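# Zip the suitcase closed along its wheeled end

## Task

Run the suitcase's zipper fully closed along the end that carries the wheels, and afterwards leave the case resting flat with the same face on top as at the start.

## Robot and tools

Robot: two arms, left_arm and right_arm, each with a two-finger gripper. The fingers extend along the gripper's +z axis and spread apart along its y axis. The reported end_effector_position is the spot between the finger pads, roughly 1 cm short of the fingertips.

Frames: the scene frame has its origin at table-top height, halfway between the nominal arm bases, with +z up, +x pointing out over the table and left_arm toward +y (these names do not match image left/right). Calibrated bases: left_arm at (-0.011, +0.242, +0.001) m, quat_wxyz (+1.000, 0, 0, -0.009); right_arm at (-0.009, -0.360, +0.028) m, quat_wxyz (+1.000, 0, 0, -0.005). Each arm reports its hand position (m), end_effector_quat_wxyz, velocities, targets and wrist-camera poses in its own base frame. The table and the fixed camera use the scene frame. All motion offsets are taken along the axes of that arm's current Hand target. Printed poses may be off by a few centimetres, more when the arm reaches far.

execute_actions(actions, cameras): actions is a list of actions. Each action is a table of at most 15 rows, one row per 1/30 s step; if the table is shorter, its final row repeats until 15 steps are done. Every row has 14 numbers in [-1, 1]: dx, dy, dz, rx, ry, rz, opening for left_arm, then the same seven for right_arm, always all 14 even when one arm is idle. dx..rz are an offset from the Hand target as it stood when the action began (not from the previous row); 1.0 equals 0.6 m or 180 degrees, and rx, ry, rz form one rotation vector. Since each action starts from the new Hand target, sending the same offset twice moves twice as far. Opening is absolute: +1 fully open (0.093 m), -1 closed. Six zeros for an arm re-request its present Hand target; a 0 opening is a real command, so resend the current opening to keep a gripper unchanged. cameras: list of names, ["all"], or []; images return only for an empty actions list or when asked.

move(target, speed, blend, opening_speed, grip_force, blocking, cameras): target is one 14-number row in the same layout and scale, or a list of up to 15 such rows; every row is an offset from the Hand targets at the move's start, not from the row before. speed: m/s, 0.002 to 2.9, default 0.25 (rotation up to twice that in rad/s), one value or one per target. blend: corner-rounding distance in m for a list; 0 means stop at each point. opening_speed: rate of the opening change per second on the -1..+1 scale, at least 0.2. grip_force: newtons per finger pad, 10 to 50 (50 is full), one value or one per arm; it persists, and lower values close slowly. blocking=false returns after about 0.5 s while the move keeps going. A move is capped at 10 s; paths go straight, do not avoid obstacles or the other arm, and lag or overshoot more when fast or when an arm is nearly straight. Do not route a gripper close to its own base. The result ends with a "move:" line giving the ending (done, off_target, moving, held, fault...) and limits (limits=paced: pose clipped; limits=held: steps withheld). done means at rest within 10 mm and 2 degrees; neither done nor off_target says whether anything is touched.

wait(seconds 0 to 10): lets time pass with commands held. stop(): brakes a running move. zoom_image(camera, region=[x0, y0, x1, y1] pixels, top-left origin, at most 504x504) enlarges the latest image of cam_high, cam_left_wrist or cam_right_wrist (each 896x504). finished_scene(scene): ends the current scene, given its number; irreversible, so call it only when the case is zipped and settled.

Control behaviour: each step the commanded orientation is clipped to within 40 degrees of the measured one; Hand target shows the result. Grippers often stop short of the target and can sag or tilt from friction and weight; the next command (even zeros) asks again, and leftover distance can be sent as an extra offset. Check position and tilt after each move. A blocked arm keeps pushing until commanded back past the gripper.

Grip readings: grip_measured is the finger motor on the -1..+1 scale. Pads meet near -0.94; each millimetre of object width adds about 0.0208; a per-gripper bias up to +0.02 exists. To hold a rigid part, command about 0.24 below its width reading; to release, command well above it. Pads squeeze roughly 50 to 65 N. The last entry of each arm's Joint positions is the finger gap in metres.

Joint ranges (rad): waist -2.618 to 3.054, shoulder 0.000 to 3.142, elbow 0.000 to 3.142 (straight at 2.901), wrist pitch -1.571 to 1.571, wrist yaw -1.571 to 1.571, wrist roll -2.094 to 2.094. Torque readings carry offsets and noise; the first three per arm wrap at ±28 N m.

Heat: holding loads, long reach or pushing at an unreachable pose warms motors. MOTOR HOT appears at 75 °C; at 90 °C an OVER-TEMPERATURE FAULT folds that arm away and it stays idle; at 100 °C it goes limp.

Avoid: letting the suitcase or anything fall or end up off the table, releasing parts while moving, fast impacts or very hard pressing, any contact between the two arms (including one gripper closing on the other's fingers), and strain on a wrist camera cable. The clearance check does not stop grippers or wrist cameras from colliding.

Each tool is called after "Emit:" as name([rows], argument=value, ...), one row to a line, values as JSON.

## Session

Emit:
execute_actions(actions=[])

Scene clock: 0.00 s.
left_arm: end_effector_position=(+0.3061, -0.0543, +0.3396) grip_measured=+1.000 end_effector_quat_wxyz=(+0.660, -0.101, +0.741, -0.066) | right_arm: end_effector_position=(+0.3617, +0.1223, +0.3046) grip_measured=+1.000 end_effector_quat_wxyz=(+0.673, +0.037, +0.726, +0.137)
Joint positions: left_arm=[-0.41 0.795 0.825 -0.162 -0.443 -0.292 0.093] | right_arm=[0.461 1.071 0.726 0.285 0.309 0.27 0.093]
Joint velocities: within noise
Joint torques (N m): no reading
Motor temperatures (°C): left_arm=[28 34 36 37 29 27 29] | right_arm=[29 34 34 31 29 25 27]
Heat: left arm: 37 °C; right arm: 34 °C.
Hand target: left_arm +0.3041, -0.0531, +0.3561; +0.676, -0.106, +0.725, -0.073 | right_arm +0.3609, +0.1210, +0.3150; +0.681, +0.039, +0.718, +0.140
Tool commands: left_gripper/opening=+1.0 right_gripper/opening=+1.0

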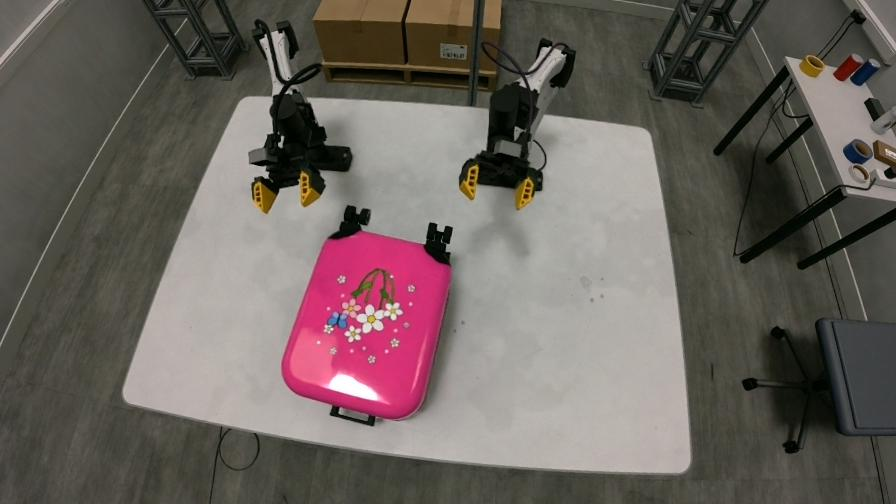

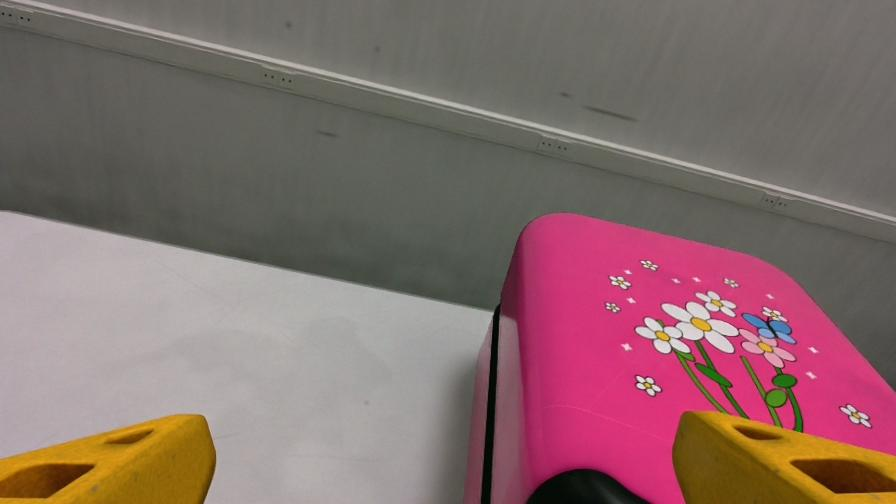

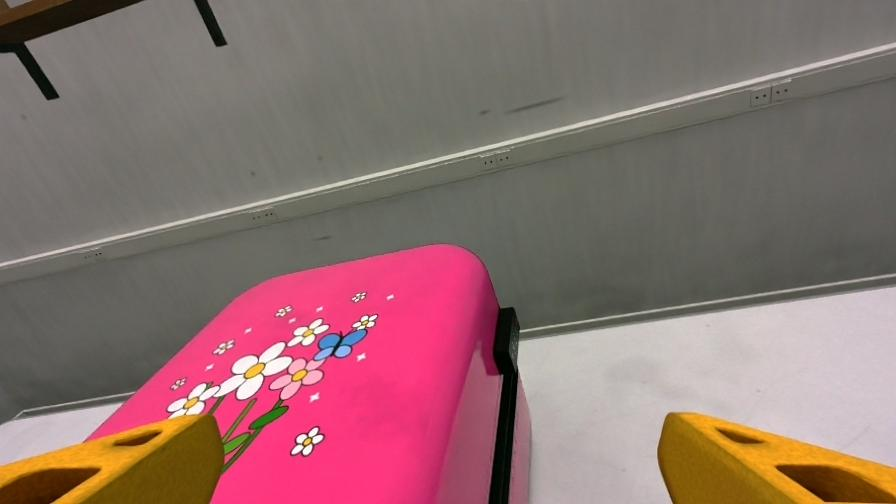

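Emit:
zoom_image(camera="cam_high", region=[300, 180, 480, 300])

Emit:
zoom_image(camera="cam_high", region=[240, 150, 560, 440])

Emit:
zoom_image(camera="cam_left_wrist", region=[440, 200, 896, 504])

Emit:
zoom_image(camera="cam_right_wrist", region=[400, 240, 600, 504])

Scaled by 2.800.

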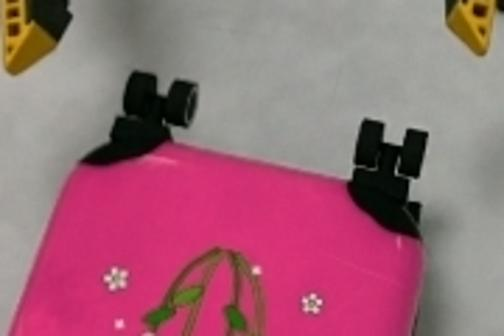

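Scaled by 1.575.

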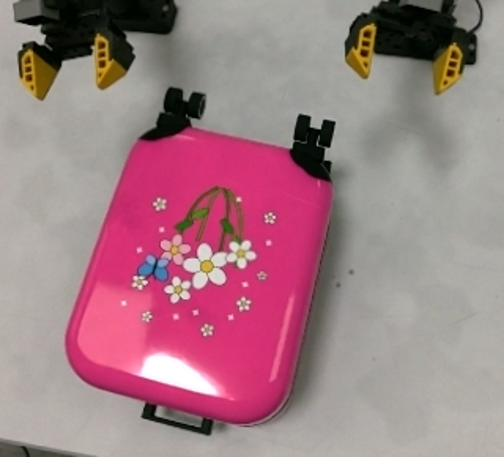

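Scaled by 1.105.

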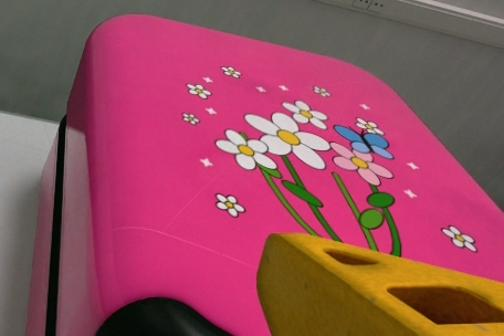

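Scaled by 1.909.

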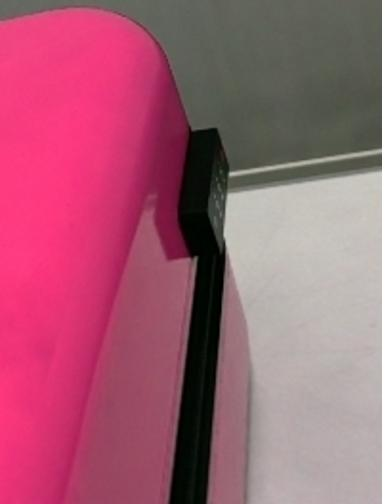

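Emit:
zoom_image(camera="cam_high", region=[230, 10, 600, 220])

Scaled by 1.362.

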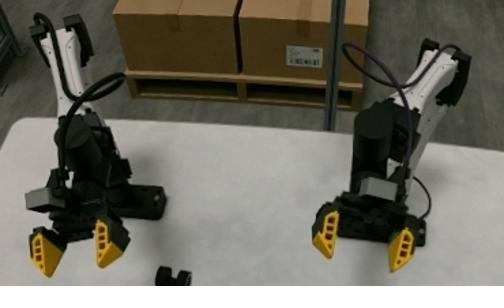

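Emit:
move(target=[0.1438, -0.1413, -0.1393, 0.0078, 0.0331, 0.0818, 1, 0.0888, 0.0792, -0.2205, 0.0525, 0.0385, -0.0766, 1], speed=0.2, cameras=["all"])

Scene clock: 138.50 s.
left_arm: end_effector_position=(+0.2210, -0.1603, +0.2842) grip_measured=+1.000 end_effector_quat_wxyz=(+0.635, +0.020, +0.772, +0.012) | right_arm: end_effector_position=(+0.2213, +0.1616, +0.2720) grip_measured=+1.000 end_effector_quat_wxyz=(+0.642, -0.009, +0.767, -0.002)
Joint positions: left_arm=[-1.234 0.895 0.793 -0.428 -1.176 -0.45 0.093] | right_arm=[1.237 0.884 0.718 -0.323 1.186 0.444 0.093]
Joint torques (N m): left_arm=[-0.42 -0.44 10.29 1.31 -0.55 -0.11] | right_arm=[0.49 -0.36 9.29 1.57 0.34 0.27]
Motor temperatures (°C): left_arm=[28 33 42 45 28 27 29] | right_arm=[28 34 43 45 28 25 26]
Heat: left arm: 45 °C; right arm: 45 °C.
Hand target: left_arm +0.2200, -0.1600, +0.3003; +0.643, +0.000, +0.766, +0.000 | right_arm +0.2201, +0.1602, +0.2800; +0.643, +0.000, +0.766, +0.000
Off the commanded pose: left_arm 0.016 m, 3 deg | right_arm 0.008 m, 1 deg.
move: off_target (left_arm)

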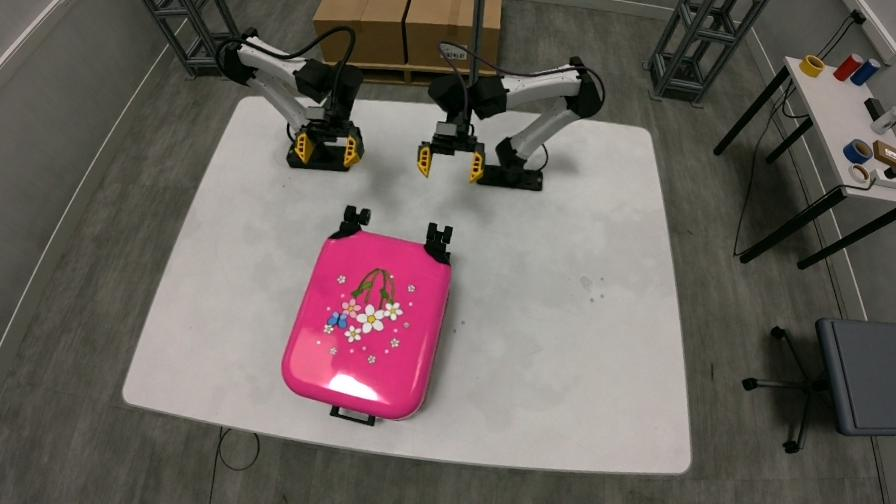

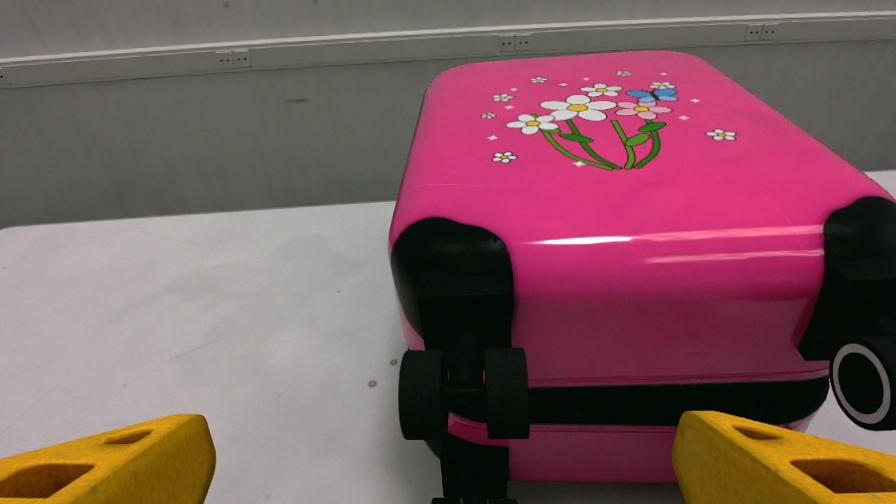

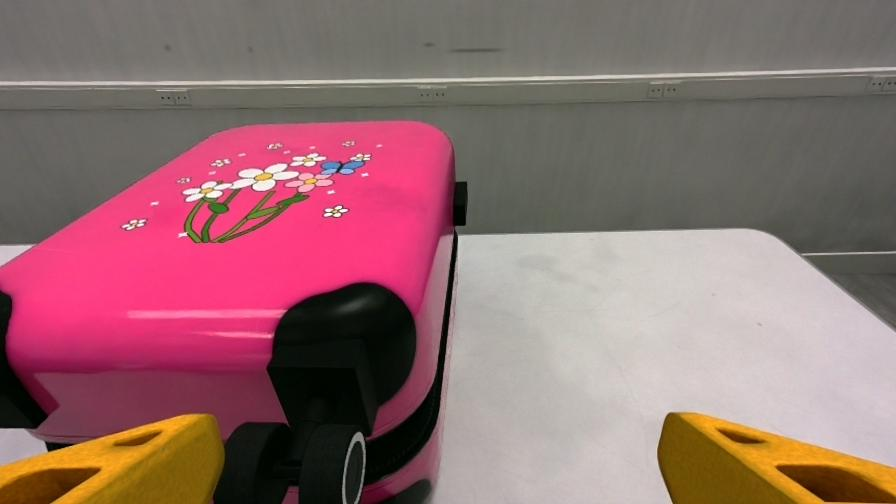

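Emit:
zoom_image(camera="cam_left_wrist", region=[380, 320, 640, 504])

Emit:
zoom_image(camera="cam_left_wrist", region=[500, 340, 896, 504])

Emit:
zoom_image(camera="cam_right_wrist", region=[180, 260, 480, 504])

Emit:
zoom_image(camera="cam_right_wrist", region=[0, 360, 250, 504])

Scaled by 1.938.

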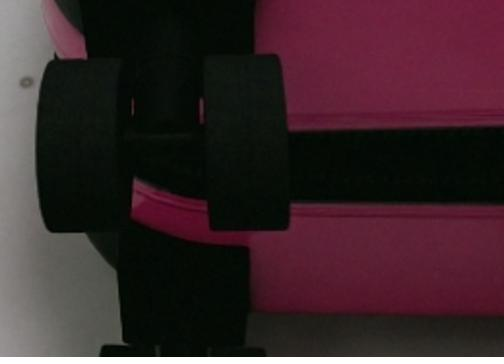

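Scaled by 1.273.

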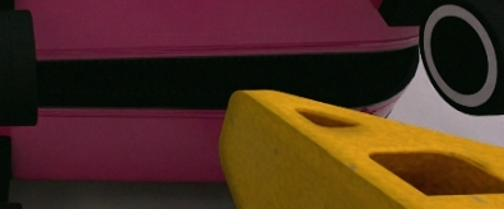

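Scaled by 1.680.

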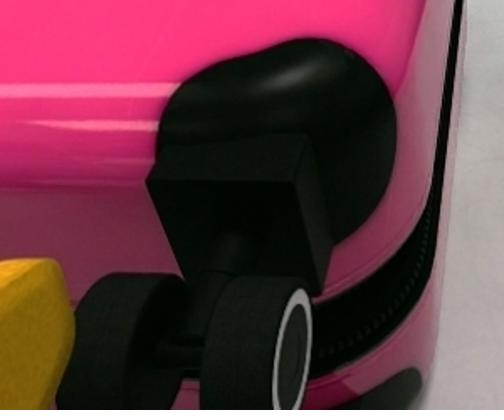

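Scaled by 2.016.

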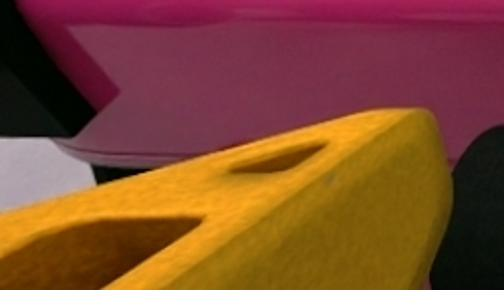

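Emit:
move(target=[0.1438, 0.1667, 0.1438, 0.2462, 0, 0.0434, 1, 0.1632, -0.15, 0.1303, -0.2462, 0, -0.0434, 1], speed=0.2, cameras=["all"])

Scene clock: 194.70 s.
left_arm: end_effector_position=(+0.2820, -0.0632, +0.1775) grip_measured=+1.000 end_effector_quat_wxyz=(+0.564, +0.267, +0.734, -0.267) | right_arm: end_effector_position=(+0.2735, +0.0722, +0.1527) grip_measured=+1.000 end_effector_quat_wxyz=(+0.567, -0.270, +0.732, +0.264)
Joint positions: left_arm=[0.311 0.97 0.393 0.112 1.056 0.317 0.093] | right_arm=[-0.274 0.965 0.273 0.26 -1.021 -0.291 0.093]
Joint torques (N m): left_arm=[0.7 -0.8 9.88 2.03 0.36 0.24] | right_arm=[-0.42 -0.44 8.34 2.85 -0.47 -0.14]
Motor temperatures (°C): left_arm=[28 33 47 41 29 27 28] | right_arm=[28 32 46 41 28 25 26]
Heat: left arm: 47 °C; right arm: 46 °C.
Hand target: left_arm +0.2901, -0.0601, +0.2002; +0.594, +0.293, +0.708, -0.246 | right_arm +0.2800, +0.0701, +0.1700; +0.594, -0.293, +0.708, +0.246
Off the commanded pose: left_arm 0.024 m, 6 deg | right_arm 0.019 m, 5 deg.
move: off_target (left_arm, right_arm)

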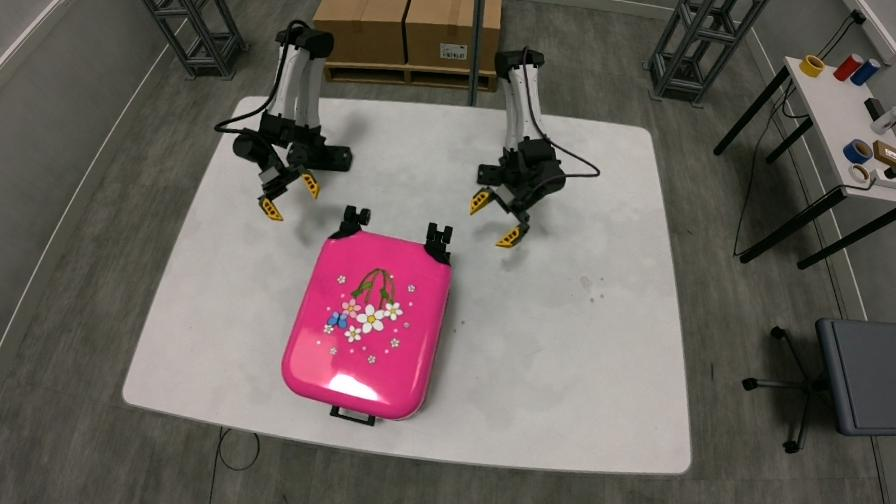

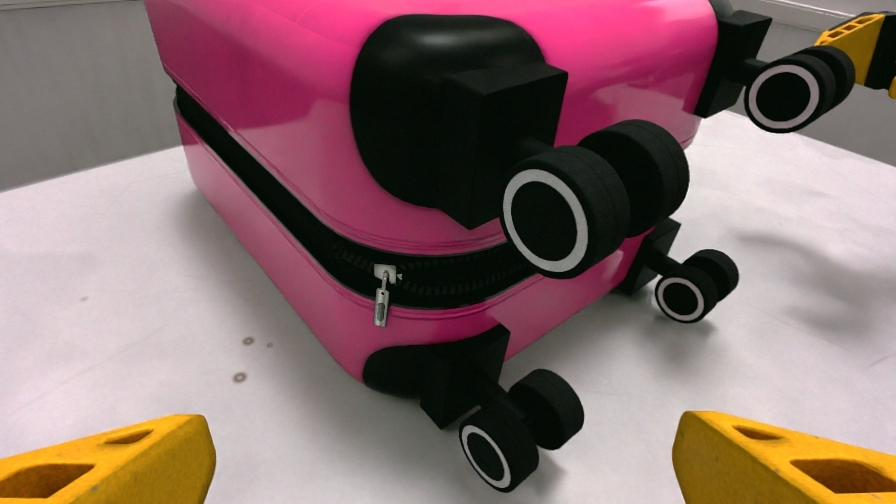

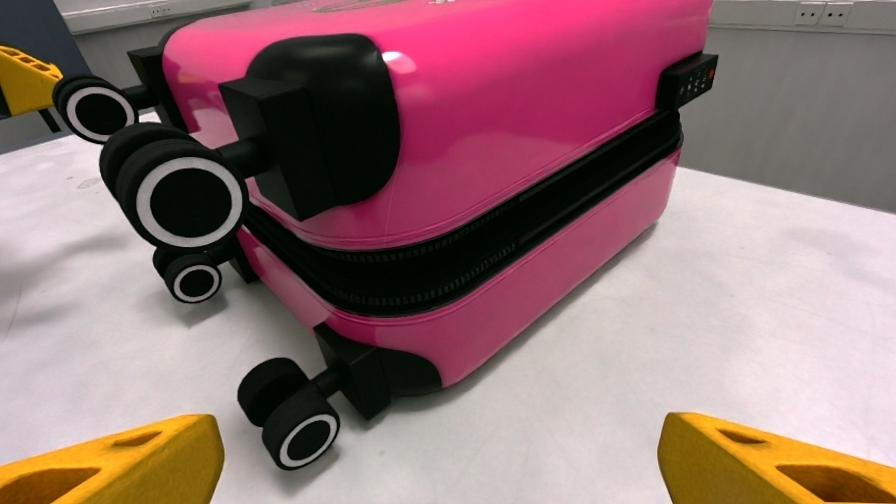

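Emit:
zoom_image(camera="cam_left_wrist", region=[300, 200, 520, 350])

Emit:
zoom_image(camera="cam_right_wrist", region=[230, 40, 730, 340])

Emit:
zoom_image(camera="cam_right_wrist", region=[430, 100, 700, 300])

Emit:
zoom_image(camera="cam_left_wrist", region=[150, 50, 550, 350])

Scaled by 2.291.

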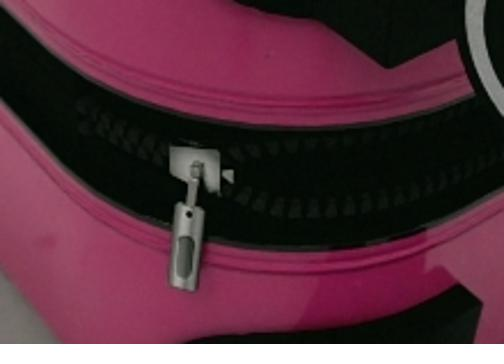

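Scaled by 1.008.

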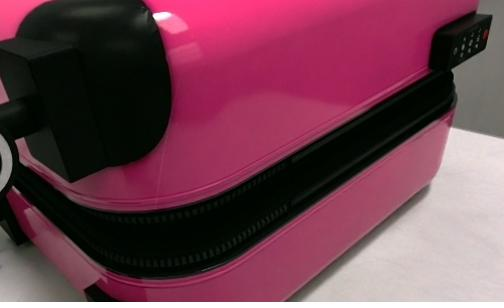

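Scaled by 1.867.

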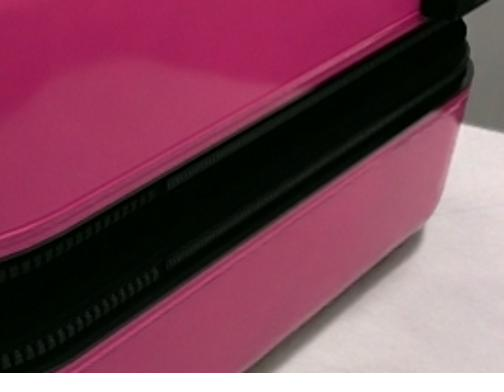

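Scaled by 1.260.

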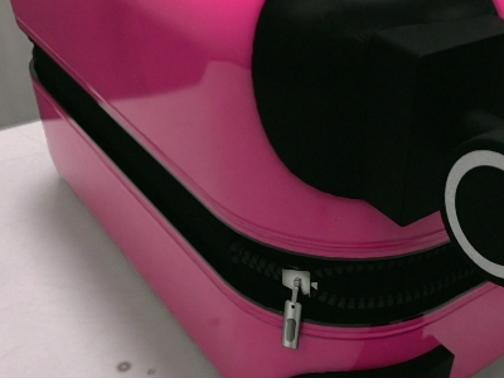

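Emit:
zoom_image(camera="cam_left_wrist", region=[696, 0, 896, 120])

Emit:
zoom_image(camera="cam_right_wrist", region=[0, 20, 200, 140])

Emit:
zoom_image(camera="cam_left_wrist", region=[340, 250, 430, 335])

Scaled by 2.520.

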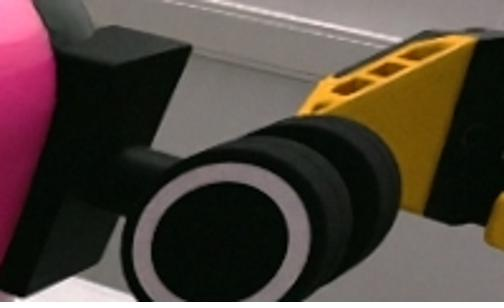

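Scaled by 2.520.

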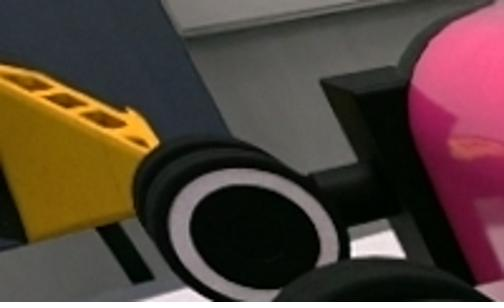

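Scaled by 5.600.

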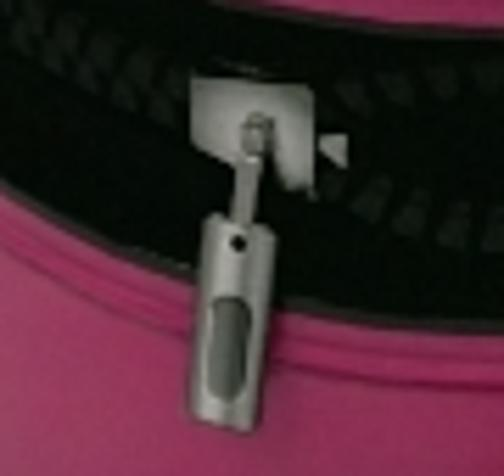

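Emit:
move(target=[0.0847, 0.0602, 0.0685, 0.0264, -0.0708, 0.034, 1, 0, 0, 0, 0, 0, 0, 1], speed=0.15, cameras=["cam_left_wrist", "cam_high"])

Scene clock: 322.43 s.
left_arm: end_effector_position=(+0.3394, -0.0523, +0.1276) grip_measured=+1.000 end_effector_quat_wxyz=(+0.639, +0.297, +0.646, -0.293) | right_arm: end_effector_position=(+0.2735, +0.0724, +0.1530) grip_measured=+1.000 end_effector_quat_wxyz=(+0.567, -0.270, +0.732, +0.264)
Joint positions: left_arm=[0.317 1.814 0.344 1.438 1.178 0.03 0.093] | right_arm=[-0.274 0.965 0.273 0.262 -1.023 -0.291 0.093]
Joint torques (N m): left_arm=[-0.55 -3.96 2.89 2.73 0 -0.03] | right_arm=[-0.59 -0.51 8.18 2.8 -0.48 -0.12]
Motor temperatures (°C): left_arm=[27 32 45 44 29 27 28] | right_arm=[28 31 49 51 28 25 26]
Heat: left arm: 45 °C; right arm: 51 °C.
Hand target: left_arm +0.3380, -0.0569, +0.1430; +0.668, +0.326, +0.610, -0.274 | right_arm +0.2800, +0.0701, +0.1700; +0.594, -0.293, +0.708, +0.246
Off the commanded pose: left_arm 0.016 m, 7 deg | right_arm 0.018 m, 5 deg.
joint sent to its limit (left arm) — joint 4 (wrist pitch), upper limit. The joint targets still meet the commanded pose.
move: off_target (left_arm, right_arm)
Images, in order (width x height): cam_high 896x504, cam_left_wrist 896x504.

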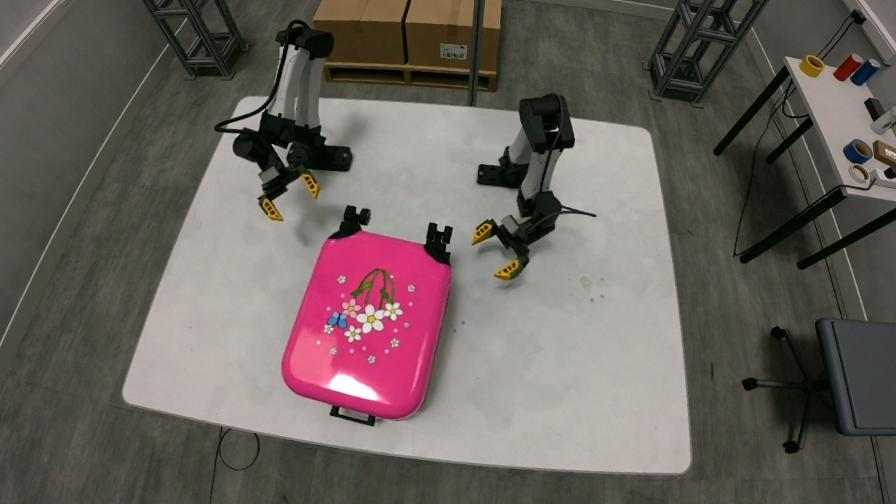

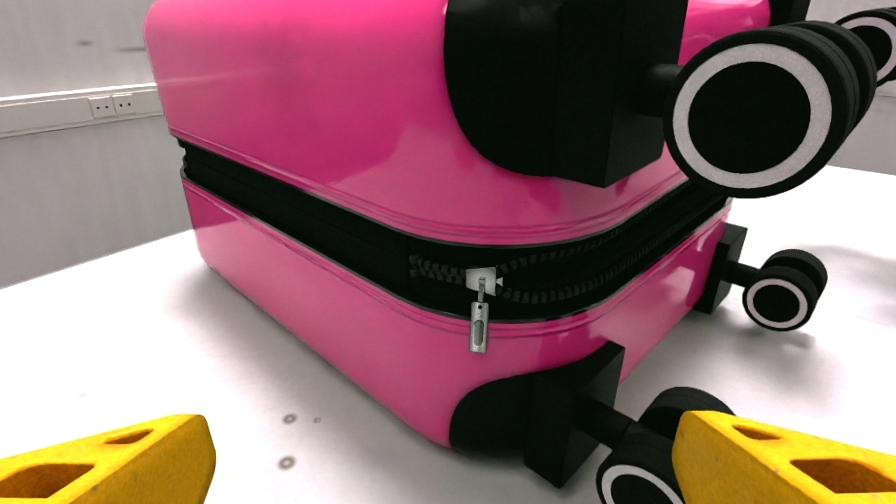

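Emit:
zoom_image(camera="cam_left_wrist", region=[400, 230, 600, 370])

Emit:
zoom_image(camera="cam_left_wrist", region=[440, 160, 896, 504])

Scaled by 2.520.

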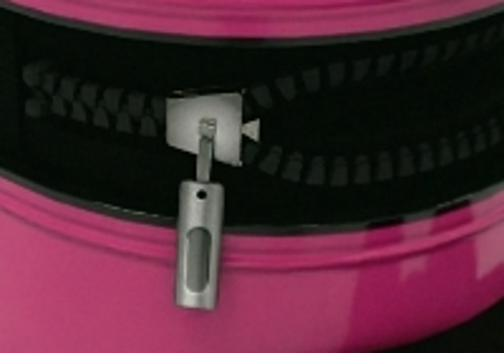

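Scaled by 1.105.

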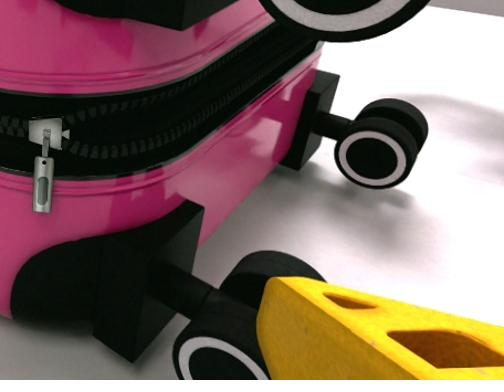

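Emit:
zoom_image(camera="cam_high", region=[460, 180, 600, 300])

Emit:
zoom_image(camera="cam_high", region=[220, 110, 360, 240])

Scaled by 3.600.

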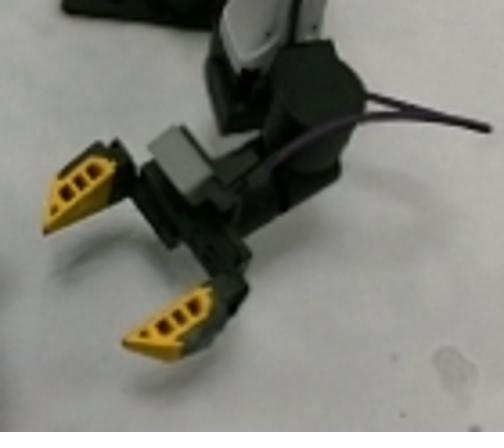

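Scaled by 3.600.

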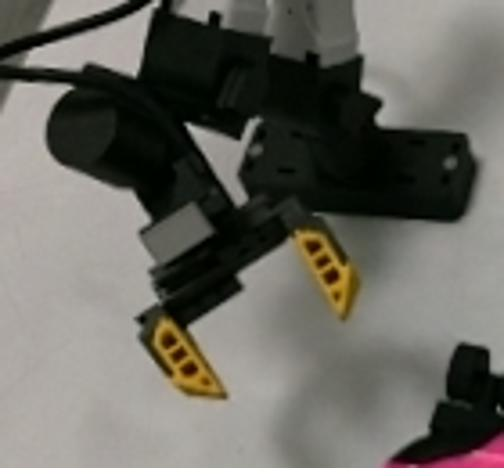

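Emit:
move(target=[0.0638, -0.0147, 0.0903, 0.0417, -0.002, 0, -0.2, 0, 0, 0, 0, 0, 0, 1], speed=0.12, cameras=["cam_left_wrist"])

Scene clock: 624.43 s.
left_arm: end_effector_position=(+0.3608, -0.1042, +0.0868) grip_measured=-0.198 end_effector_quat_wxyz=(+0.594, +0.342, +0.638, -0.351) | right_arm: end_effector_position=(+0.2735, +0.0724, +0.1530) grip_measured=+1.000 end_effector_quat_wxyz=(+0.567, -0.270, +0.732, +0.264)
Joint positions: left_arm=[0.144 2.045 0.485 1.438 1.168 0.072 0.036] | right_arm=[-0.274 0.965 0.273 0.262 -1.023 -0.291 0.093]
Joint torques (N m): left_arm=[-0.34 -5.09 4.59 2.75 -0.12 0.25] | right_arm=[-0.58 -0.43 8.08 2.86 -0.4 -0.12]
Motor temperatures (°C): left_arm=[27 33 35 56 28 27 28] | right_arm=[27 29 51 54 27 25 25]
Heat: left arm: 56 °C; right arm: 54 °C.
Hand target: left_arm +0.3698, -0.1031, +0.1065; +0.647, +0.368, +0.589, -0.315 | right_arm +0.2800, +0.0701, +0.1700; +0.594, -0.293, +0.708, +0.246
Off the commanded pose: left_arm 0.022 m, 10 deg | right_arm 0.018 m, 5 deg.
joint sent to its limit (left arm) — joint 4 (wrist pitch), upper limit. The joint targets are off in position, not in orientation.
move: off_target (left_arm, right_arm)
Images, in order (width x height): cam_left_wrist 896x504.

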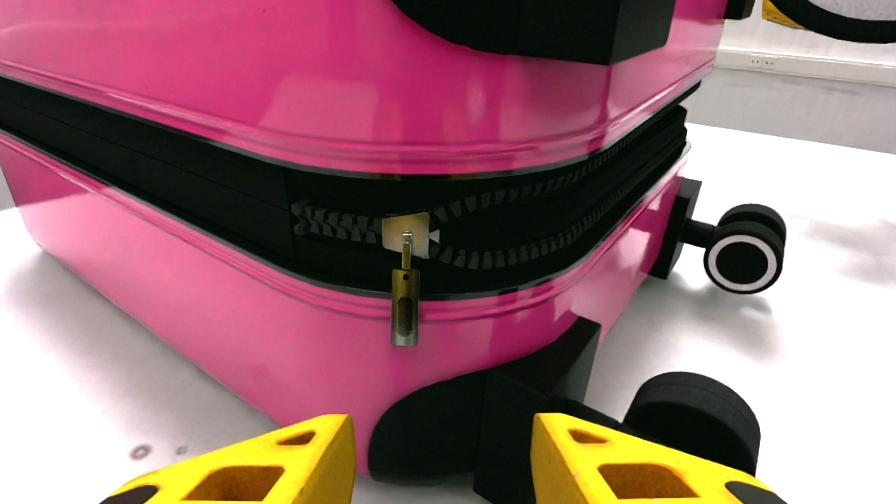

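Emit:
move(target=[-0.0103, 0.0037, 0.0328, 0.0132, 0.0401, 0.0004, -0.2, 0, 0, 0, 0, 0, 0, 1], speed=0.08, cameras=["cam_left_wrist"])

Scene clock: 656.63 s.
left_arm: end_effector_position=(+0.3723, -0.1192, +0.0937) grip_measured=-0.198 end_effector_quat_wxyz=(+0.580, +0.384, +0.640, -0.326) | right_arm: end_effector_position=(+0.2735, +0.0724, +0.1530) grip_measured=+1.000 end_effector_quat_wxyz=(+0.567, -0.270, +0.732, +0.264)
Joint positions: left_arm=[0.09 1.927 0.555 1.102 1.129 0.274 0.036] | right_arm=[-0.274 0.965 0.273 0.262 -1.023 -0.291 0.093]
Joint torques (N m): left_arm=[-0.4 -9.03 6.04 1.4 -0.06 0.22] | right_arm=[-0.62 -0.66 8.16 2.8 -0.42 -0.09]
Motor temperatures (°C): left_arm=[27 34 35 56 28 27 28] | right_arm=[27 29 51 54 27 25 25]
Heat: left arm: 56 °C; right arm: 54 °C.
Hand target: left_arm +0.3814, -0.1188, +0.1136; +0.602, +0.400, +0.621, -0.303 | right_arm +0.2800, +0.0701, +0.1700; +0.594, -0.293, +0.708, +0.246
Off the commanded pose: left_arm 0.022 m, 5 deg | right_arm 0.018 m, 5 deg.
move: off_target (left_arm, right_arm)
Images, in order (width x height): cam_left_wrist 896x504.

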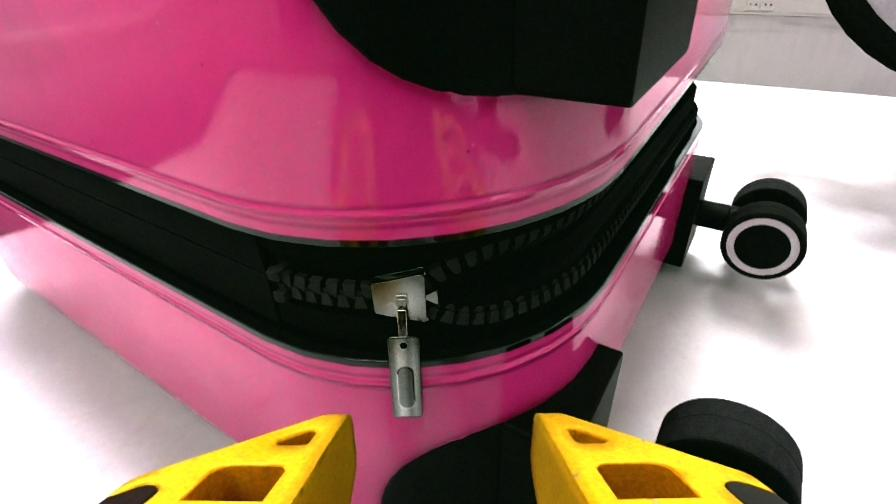

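Emit:
move(target=[0.0017, 0.0163, 0.0203, 0, 0, 0, -0.2, 0, 0, 0, 0, 0, 0, 1], speed=0.08, cameras=["cam_left_wrist"])

Scene clock: 673.93 s.
left_arm: end_effector_position=(+0.3878, -0.1243, +0.1063) grip_measured=-0.198 end_effector_quat_wxyz=(+0.593, +0.395, +0.627, -0.314) | right_arm: end_effector_position=(+0.2735, +0.0724, +0.1530) grip_measured=+1.000 end_effector_quat_wxyz=(+0.567, -0.270, +0.732, +0.264)
Joint positions: left_arm=[0.069 1.927 0.615 1.088 1.108 0.276 0.036] | right_arm=[-0.274 0.965 0.273 0.262 -1.023 -0.291 0.093]
Joint torques (N m): left_arm=[-0.42 -5.85 6.38 1.41 -0.08 0.16] | right_arm=[-0.73 -0.53 8.13 2.91 -0.46 -0.1]
Heat: left arm: 53 °C; right arm: 54 °C.
Hand target: left_arm +0.3960, -0.1242, +0.1125; +0.602, +0.400, +0.621, -0.303 | right_arm +0.2800, +0.0701, +0.1700; +0.594, -0.293, +0.708, +0.246
Off the commanded pose: left_arm 0.010 m, 2 deg | right_arm 0.018 m, 5 deg.
move: off_target (right_arm)
Images, in order (width x height): cam_left_wrist 896x504.

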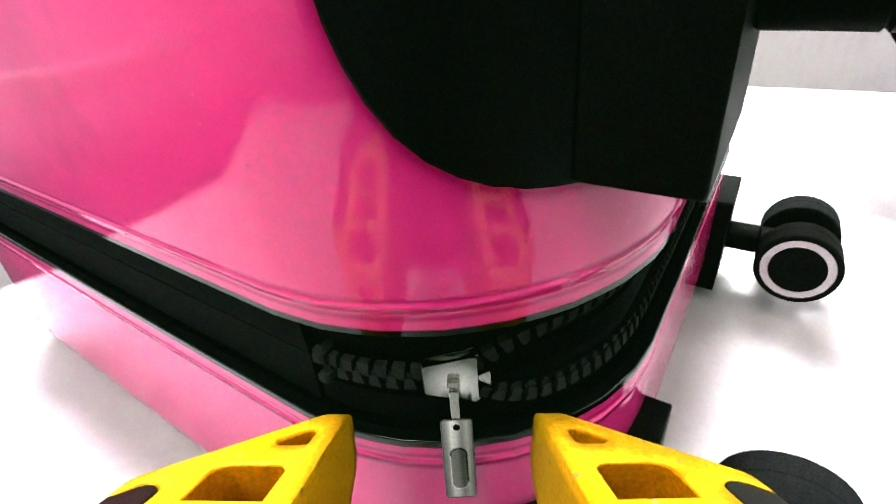

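Emit:
move(target=[0.0099, -0.001, 0.0009, 0, 0, 0, -0.2, 0, 0, 0, 0, 0, 0, 1], speed=0.06, cameras=["cam_left_wrist"])

Scene clock: 686.87 s.
left_arm: end_effector_position=(+0.3875, -0.1243, +0.0991) grip_measured=-0.198 end_effector_quat_wxyz=(+0.587, +0.391, +0.633, -0.319) | right_arm: end_effector_position=(+0.2735, +0.0724, +0.1530) grip_measured=+1.000 end_effector_quat_wxyz=(+0.567, -0.270, +0.732, +0.264)
Joint positions: left_arm=[0.069 1.947 0.615 1.088 1.108 0.276 0.036] | right_arm=[-0.274 0.965 0.273 0.262 -1.023 -0.291 0.093]
Joint torques (N m): left_arm=[-0.38 -5.42 6 1.69 -0.07 0.17] | right_arm=[-0.8 -0.87 8.24 2.83 -0.46 -0.17]
Heat: left arm: 53 °C; right arm: 54 °C.
Hand target: left_arm +0.3960, -0.1242, +0.1065; +0.602, +0.400, +0.621, -0.303 | right_arm +0.2800, +0.0701, +0.1700; +0.594, -0.293, +0.708, +0.246
Off the commanded pose: left_arm 0.011 m, 3 deg | right_arm 0.018 m, 5 deg.
move: off_target (left_arm, right_arm)
Images, in order (width x height): cam_left_wrist 896x504.

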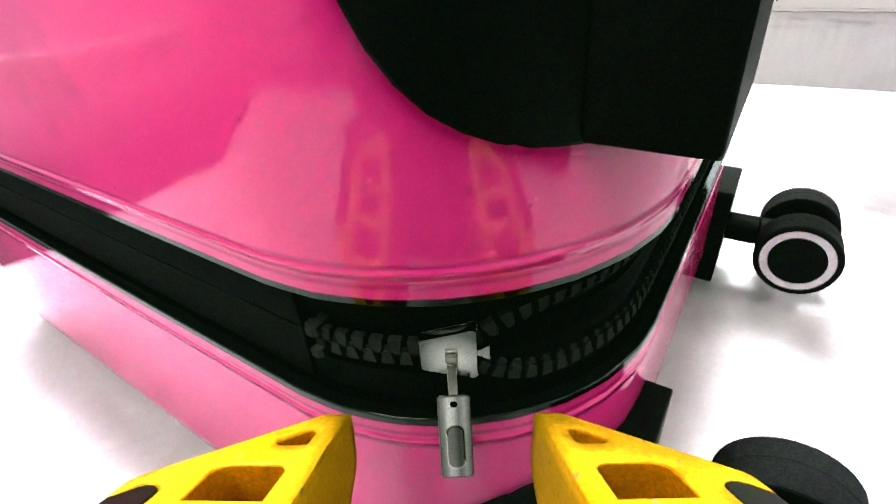

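Emit:
move(target=[0.0128, -0.003, 0.0222, 0, 0, 0, -0.2, 0, 0, 0, 0, 0, 0, 1], speed=0.05, cameras=["cam_left_wrist"])

Scene clock: 691.53 s.
left_arm: end_effector_position=(+0.3914, -0.1320, +0.0851) grip_measured=-0.198 end_effector_quat_wxyz=(+0.578, +0.388, +0.642, -0.320) | right_arm: end_effector_position=(+0.2735, +0.0724, +0.1530) grip_measured=+1.000 end_effector_quat_wxyz=(+0.567, -0.270, +0.732, +0.264)
Joint positions: left_arm=[0.041 1.996 0.627 1.1 1.074 0.276 0.036] | right_arm=[-0.274 0.965 0.273 0.262 -1.023 -0.291 0.093]
Joint torques (N m): left_arm=[-0.55 -5.59 6.16 2.08 -0.09 0.04] | right_arm=[-0.53 -0.7 8.21 2.85 -0.46 -0.18]
Heat: left arm: 53 °C; right arm: 54 °C.
Hand target: left_arm +0.4016, -0.1355, +0.0974; +0.602, +0.400, +0.621, -0.303 | right_arm +0.2800, +0.0701, +0.1700; +0.594, -0.293, +0.708, +0.246
Off the commanded pose: left_arm 0.016 m, 4 deg | right_arm 0.018 m, 5 deg.
move: off_target (left_arm, right_arm)
Images, in order (width x height): cam_left_wrist 896x504.

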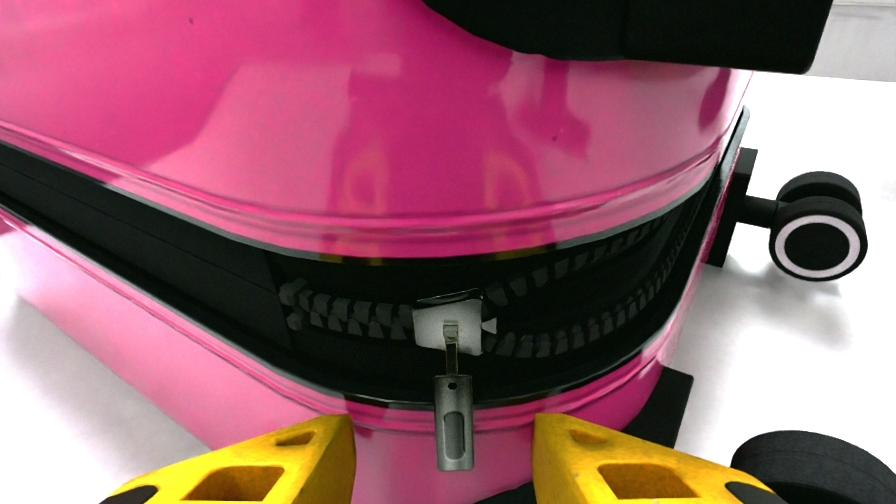

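Emit:
move(target=[-0.0075, 0.0022, 0.0098, 0, 0, 0, -0.2, 0, 0, 0, 0, 0, 0, 1], speed=0.05, cameras=["cam_left_wrist"])

Scene clock: 704.80 s.
left_arm: end_effector_position=(+0.3918, -0.1320, +0.0855) grip_measured=-0.198 end_effector_quat_wxyz=(+0.579, +0.388, +0.642, -0.320) | right_arm: end_effector_position=(+0.2735, +0.0724, +0.1530) grip_measured=+1.000 end_effector_quat_wxyz=(+0.567, -0.270, +0.732, +0.264)
Joint positions: left_arm=[0.041 1.996 0.629 1.1 1.074 0.274 0.036] | right_arm=[-0.274 0.965 0.273 0.262 -1.023 -0.291 0.093]
Joint torques (N m): left_arm=[-1.69 -6.22 7.39 1.94 -0.16 -0.05] | right_arm=[-0.61 -0.51 8.08 2.85 -0.42 -0.17]
Heat: left arm: 53 °C; right arm: 54 °C.
Hand target: left_arm +0.4055, -0.1405, +0.1015; +0.602, +0.400, +0.621, -0.303 | right_arm +0.2800, +0.0701, +0.1700; +0.594, -0.293, +0.708, +0.246
Off the commanded pose: left_arm 0.023 m, 4 deg | right_arm 0.018 m, 5 deg.
move: off_target (left_arm, right_arm)
Images, in order (width x height): cam_left_wrist 896x504.

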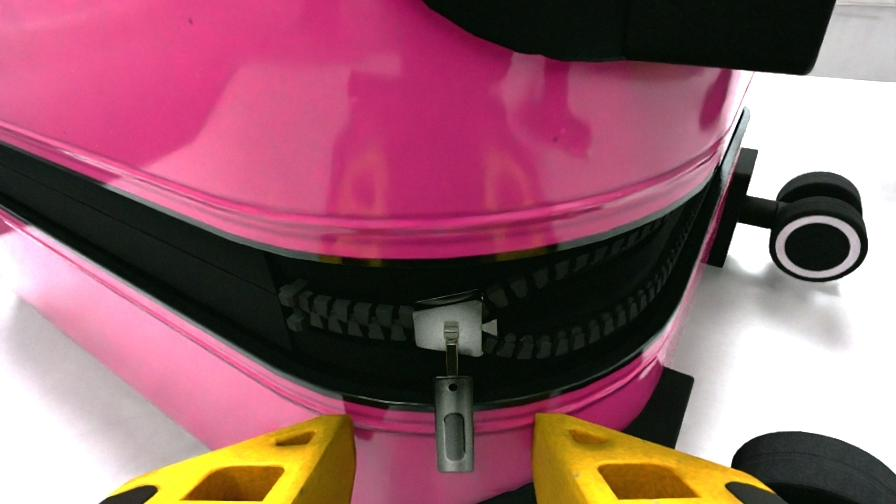

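Emit:
move(target=[-0.006, 0, 0.0075, 0, 0, 0, -0.2, 0, 0, 0, 0, 0, 0, 1], speed=0.05, cameras=["cam_left_wrist"])

Scene clock: 708.43 s.
left_arm: end_effector_position=(+0.3942, -0.1367, +0.0862) grip_measured=-0.198 end_effector_quat_wxyz=(+0.580, +0.390, +0.642, -0.315) | right_arm: end_effector_position=(+0.2735, +0.0724, +0.1530) grip_measured=+1.000 end_effector_quat_wxyz=(+0.567, -0.270, +0.732, +0.264)
Joint positions: left_arm=[0.024 1.996 0.635 1.1 1.053 0.276 0.036] | right_arm=[-0.274 0.965 0.273 0.262 -1.023 -0.291 0.093]
Joint torques (N m): left_arm=[-1.44 -6.83 7.8 1.83 -0.15 -0.06] | right_arm=[-0.5 -0.54 8.2 2.87 -0.39 -0.16]
Heat: left arm: 52 °C; right arm: 54 °C.
Hand target: left_arm +0.4076, -0.1448, +0.1046; +0.602, +0.400, +0.621, -0.303 | right_arm +0.2800, +0.0701, +0.1700; +0.594, -0.293, +0.708, +0.246
Off the commanded pose: left_arm 0.024 m, 4 deg | right_arm 0.018 m, 5 deg.
move: off_target (left_arm, right_arm)
Images, in order (width x height): cam_left_wrist 896x504.

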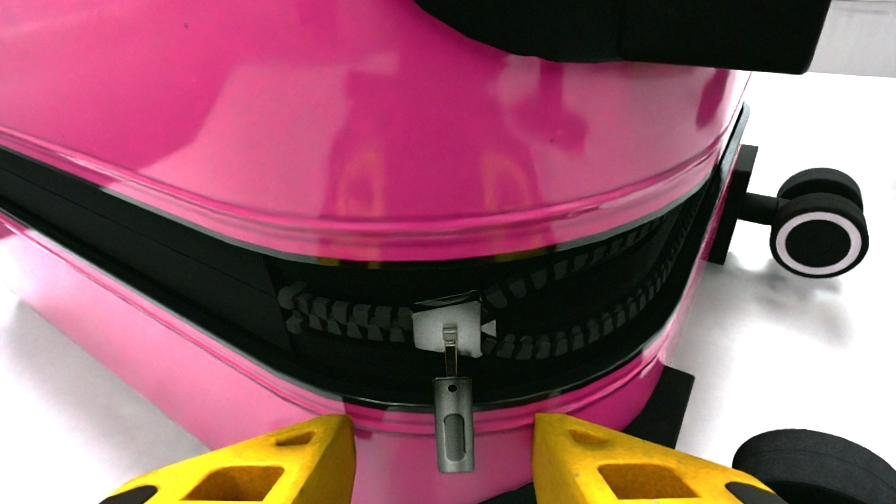

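Emit:
move([
  [0.0013, -0.0005, -0.0145, 0, 0, 0, -0.2, 0, 0, 0, 0, 0, 0, 1],
  [0.0013, -0.0005, -0.0145, 0, 0, 0, -1, 0, 0, 0, 0, 0, 0, 1],
], speed=0.05, grip_force=[30, 50], cameras=["cam_left_wrist"])

Scene clock: 720.37 s.
left_arm: end_effector_position=(+0.3926, -0.1358, +0.0866) grip_measured=-0.891 end_effector_quat_wxyz=(+0.578, +0.389, +0.641, -0.322) | right_arm: end_effector_position=(+0.2735, +0.0724, +0.1530) grip_measured=+1.000 end_effector_quat_wxyz=(+0.567, -0.270, +0.732, +0.264)
Joint positions: left_arm=[0.03 1.996 0.635 1.099 1.07 0.269 0.002] | right_arm=[-0.274 0.965 0.273 0.262 -1.023 -0.291 0.093]
Joint torques (N m): left_arm=[-0.12 -7.71 6.27 1.79 -0.04 0.05] | right_arm=[-0.68 -0.68 7.99 2.8 -0.48 -0.14]
Heat: left arm: 52 °C; right arm: 54 °C.
Hand target: left_arm +0.4030, -0.1374, +0.1046; +0.602, +0.400, +0.621, -0.303 | right_arm +0.2800, +0.0701, +0.1700; +0.594, -0.293, +0.708, +0.246
Off the commanded pose: left_arm 0.021 m, 4 deg | right_arm 0.018 m, 5 deg.
grip_force (N): 30, 50
move: off_target (left_arm, right_arm); target 2's new opening was sent with left_arm's hand 0.020 m and 4 deg from that target
Images, in order (width x height): cam_left_wrist 896x504.

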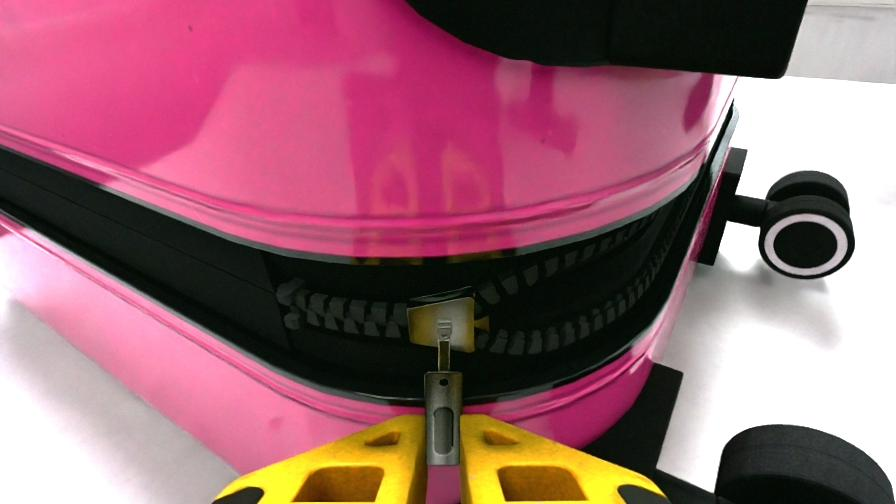

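Emit:
move(target=[-0.0038, -0.0318, 0.0045, 0, 0, 0, -1, 0, 0, 0, 0, 0, 0, 1], speed=0.05, cameras=["cam_left_wrist"])

Scene clock: 752.63 s.
left_arm: end_effector_position=(+0.3913, -0.1365, +0.0862) grip_measured=-0.897 end_effector_quat_wxyz=(+0.586, +0.381, +0.647, -0.304) | right_arm: end_effector_position=(+0.2735, +0.0724, +0.1530) grip_measured=+1.000 end_effector_quat_wxyz=(+0.567, -0.270, +0.732, +0.264)
Joint positions: left_arm=[0.017 1.985 0.601 1.14 1.014 0.262 0.002] | right_arm=[-0.274 0.965 0.273 0.262 -1.023 -0.291 0.093]
Joint torques (N m): left_arm=[-2.11 -8.98 3.33 1.91 0.07 -0.01] | right_arm=[-0.66 -0.49 8.03 2.87 -0.41 -0.13]
Motor temperatures (°C): left_arm=[27 40 36 51 28 27 29] | right_arm=[27 28 51 54 27 25 25]
Heat: left arm: 51 °C; right arm: 54 °C.
Hand target: left_arm +0.3878, -0.1495, +0.1046; +0.602, +0.400, +0.621, -0.303 | right_arm +0.2800, +0.0701, +0.1700; +0.594, -0.293, +0.708, +0.246
Off the commanded pose: left_arm 0.023 m, 4 deg | right_arm 0.018 m, 5 deg.
grip_force (N): 30, 50
move: off_target (left_arm, right_arm)
Images, in order (width x height): cam_left_wrist 896x504.

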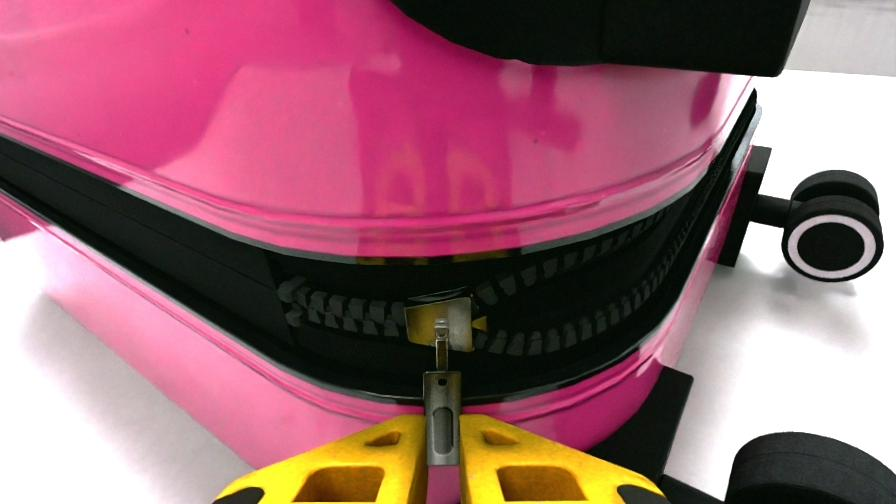

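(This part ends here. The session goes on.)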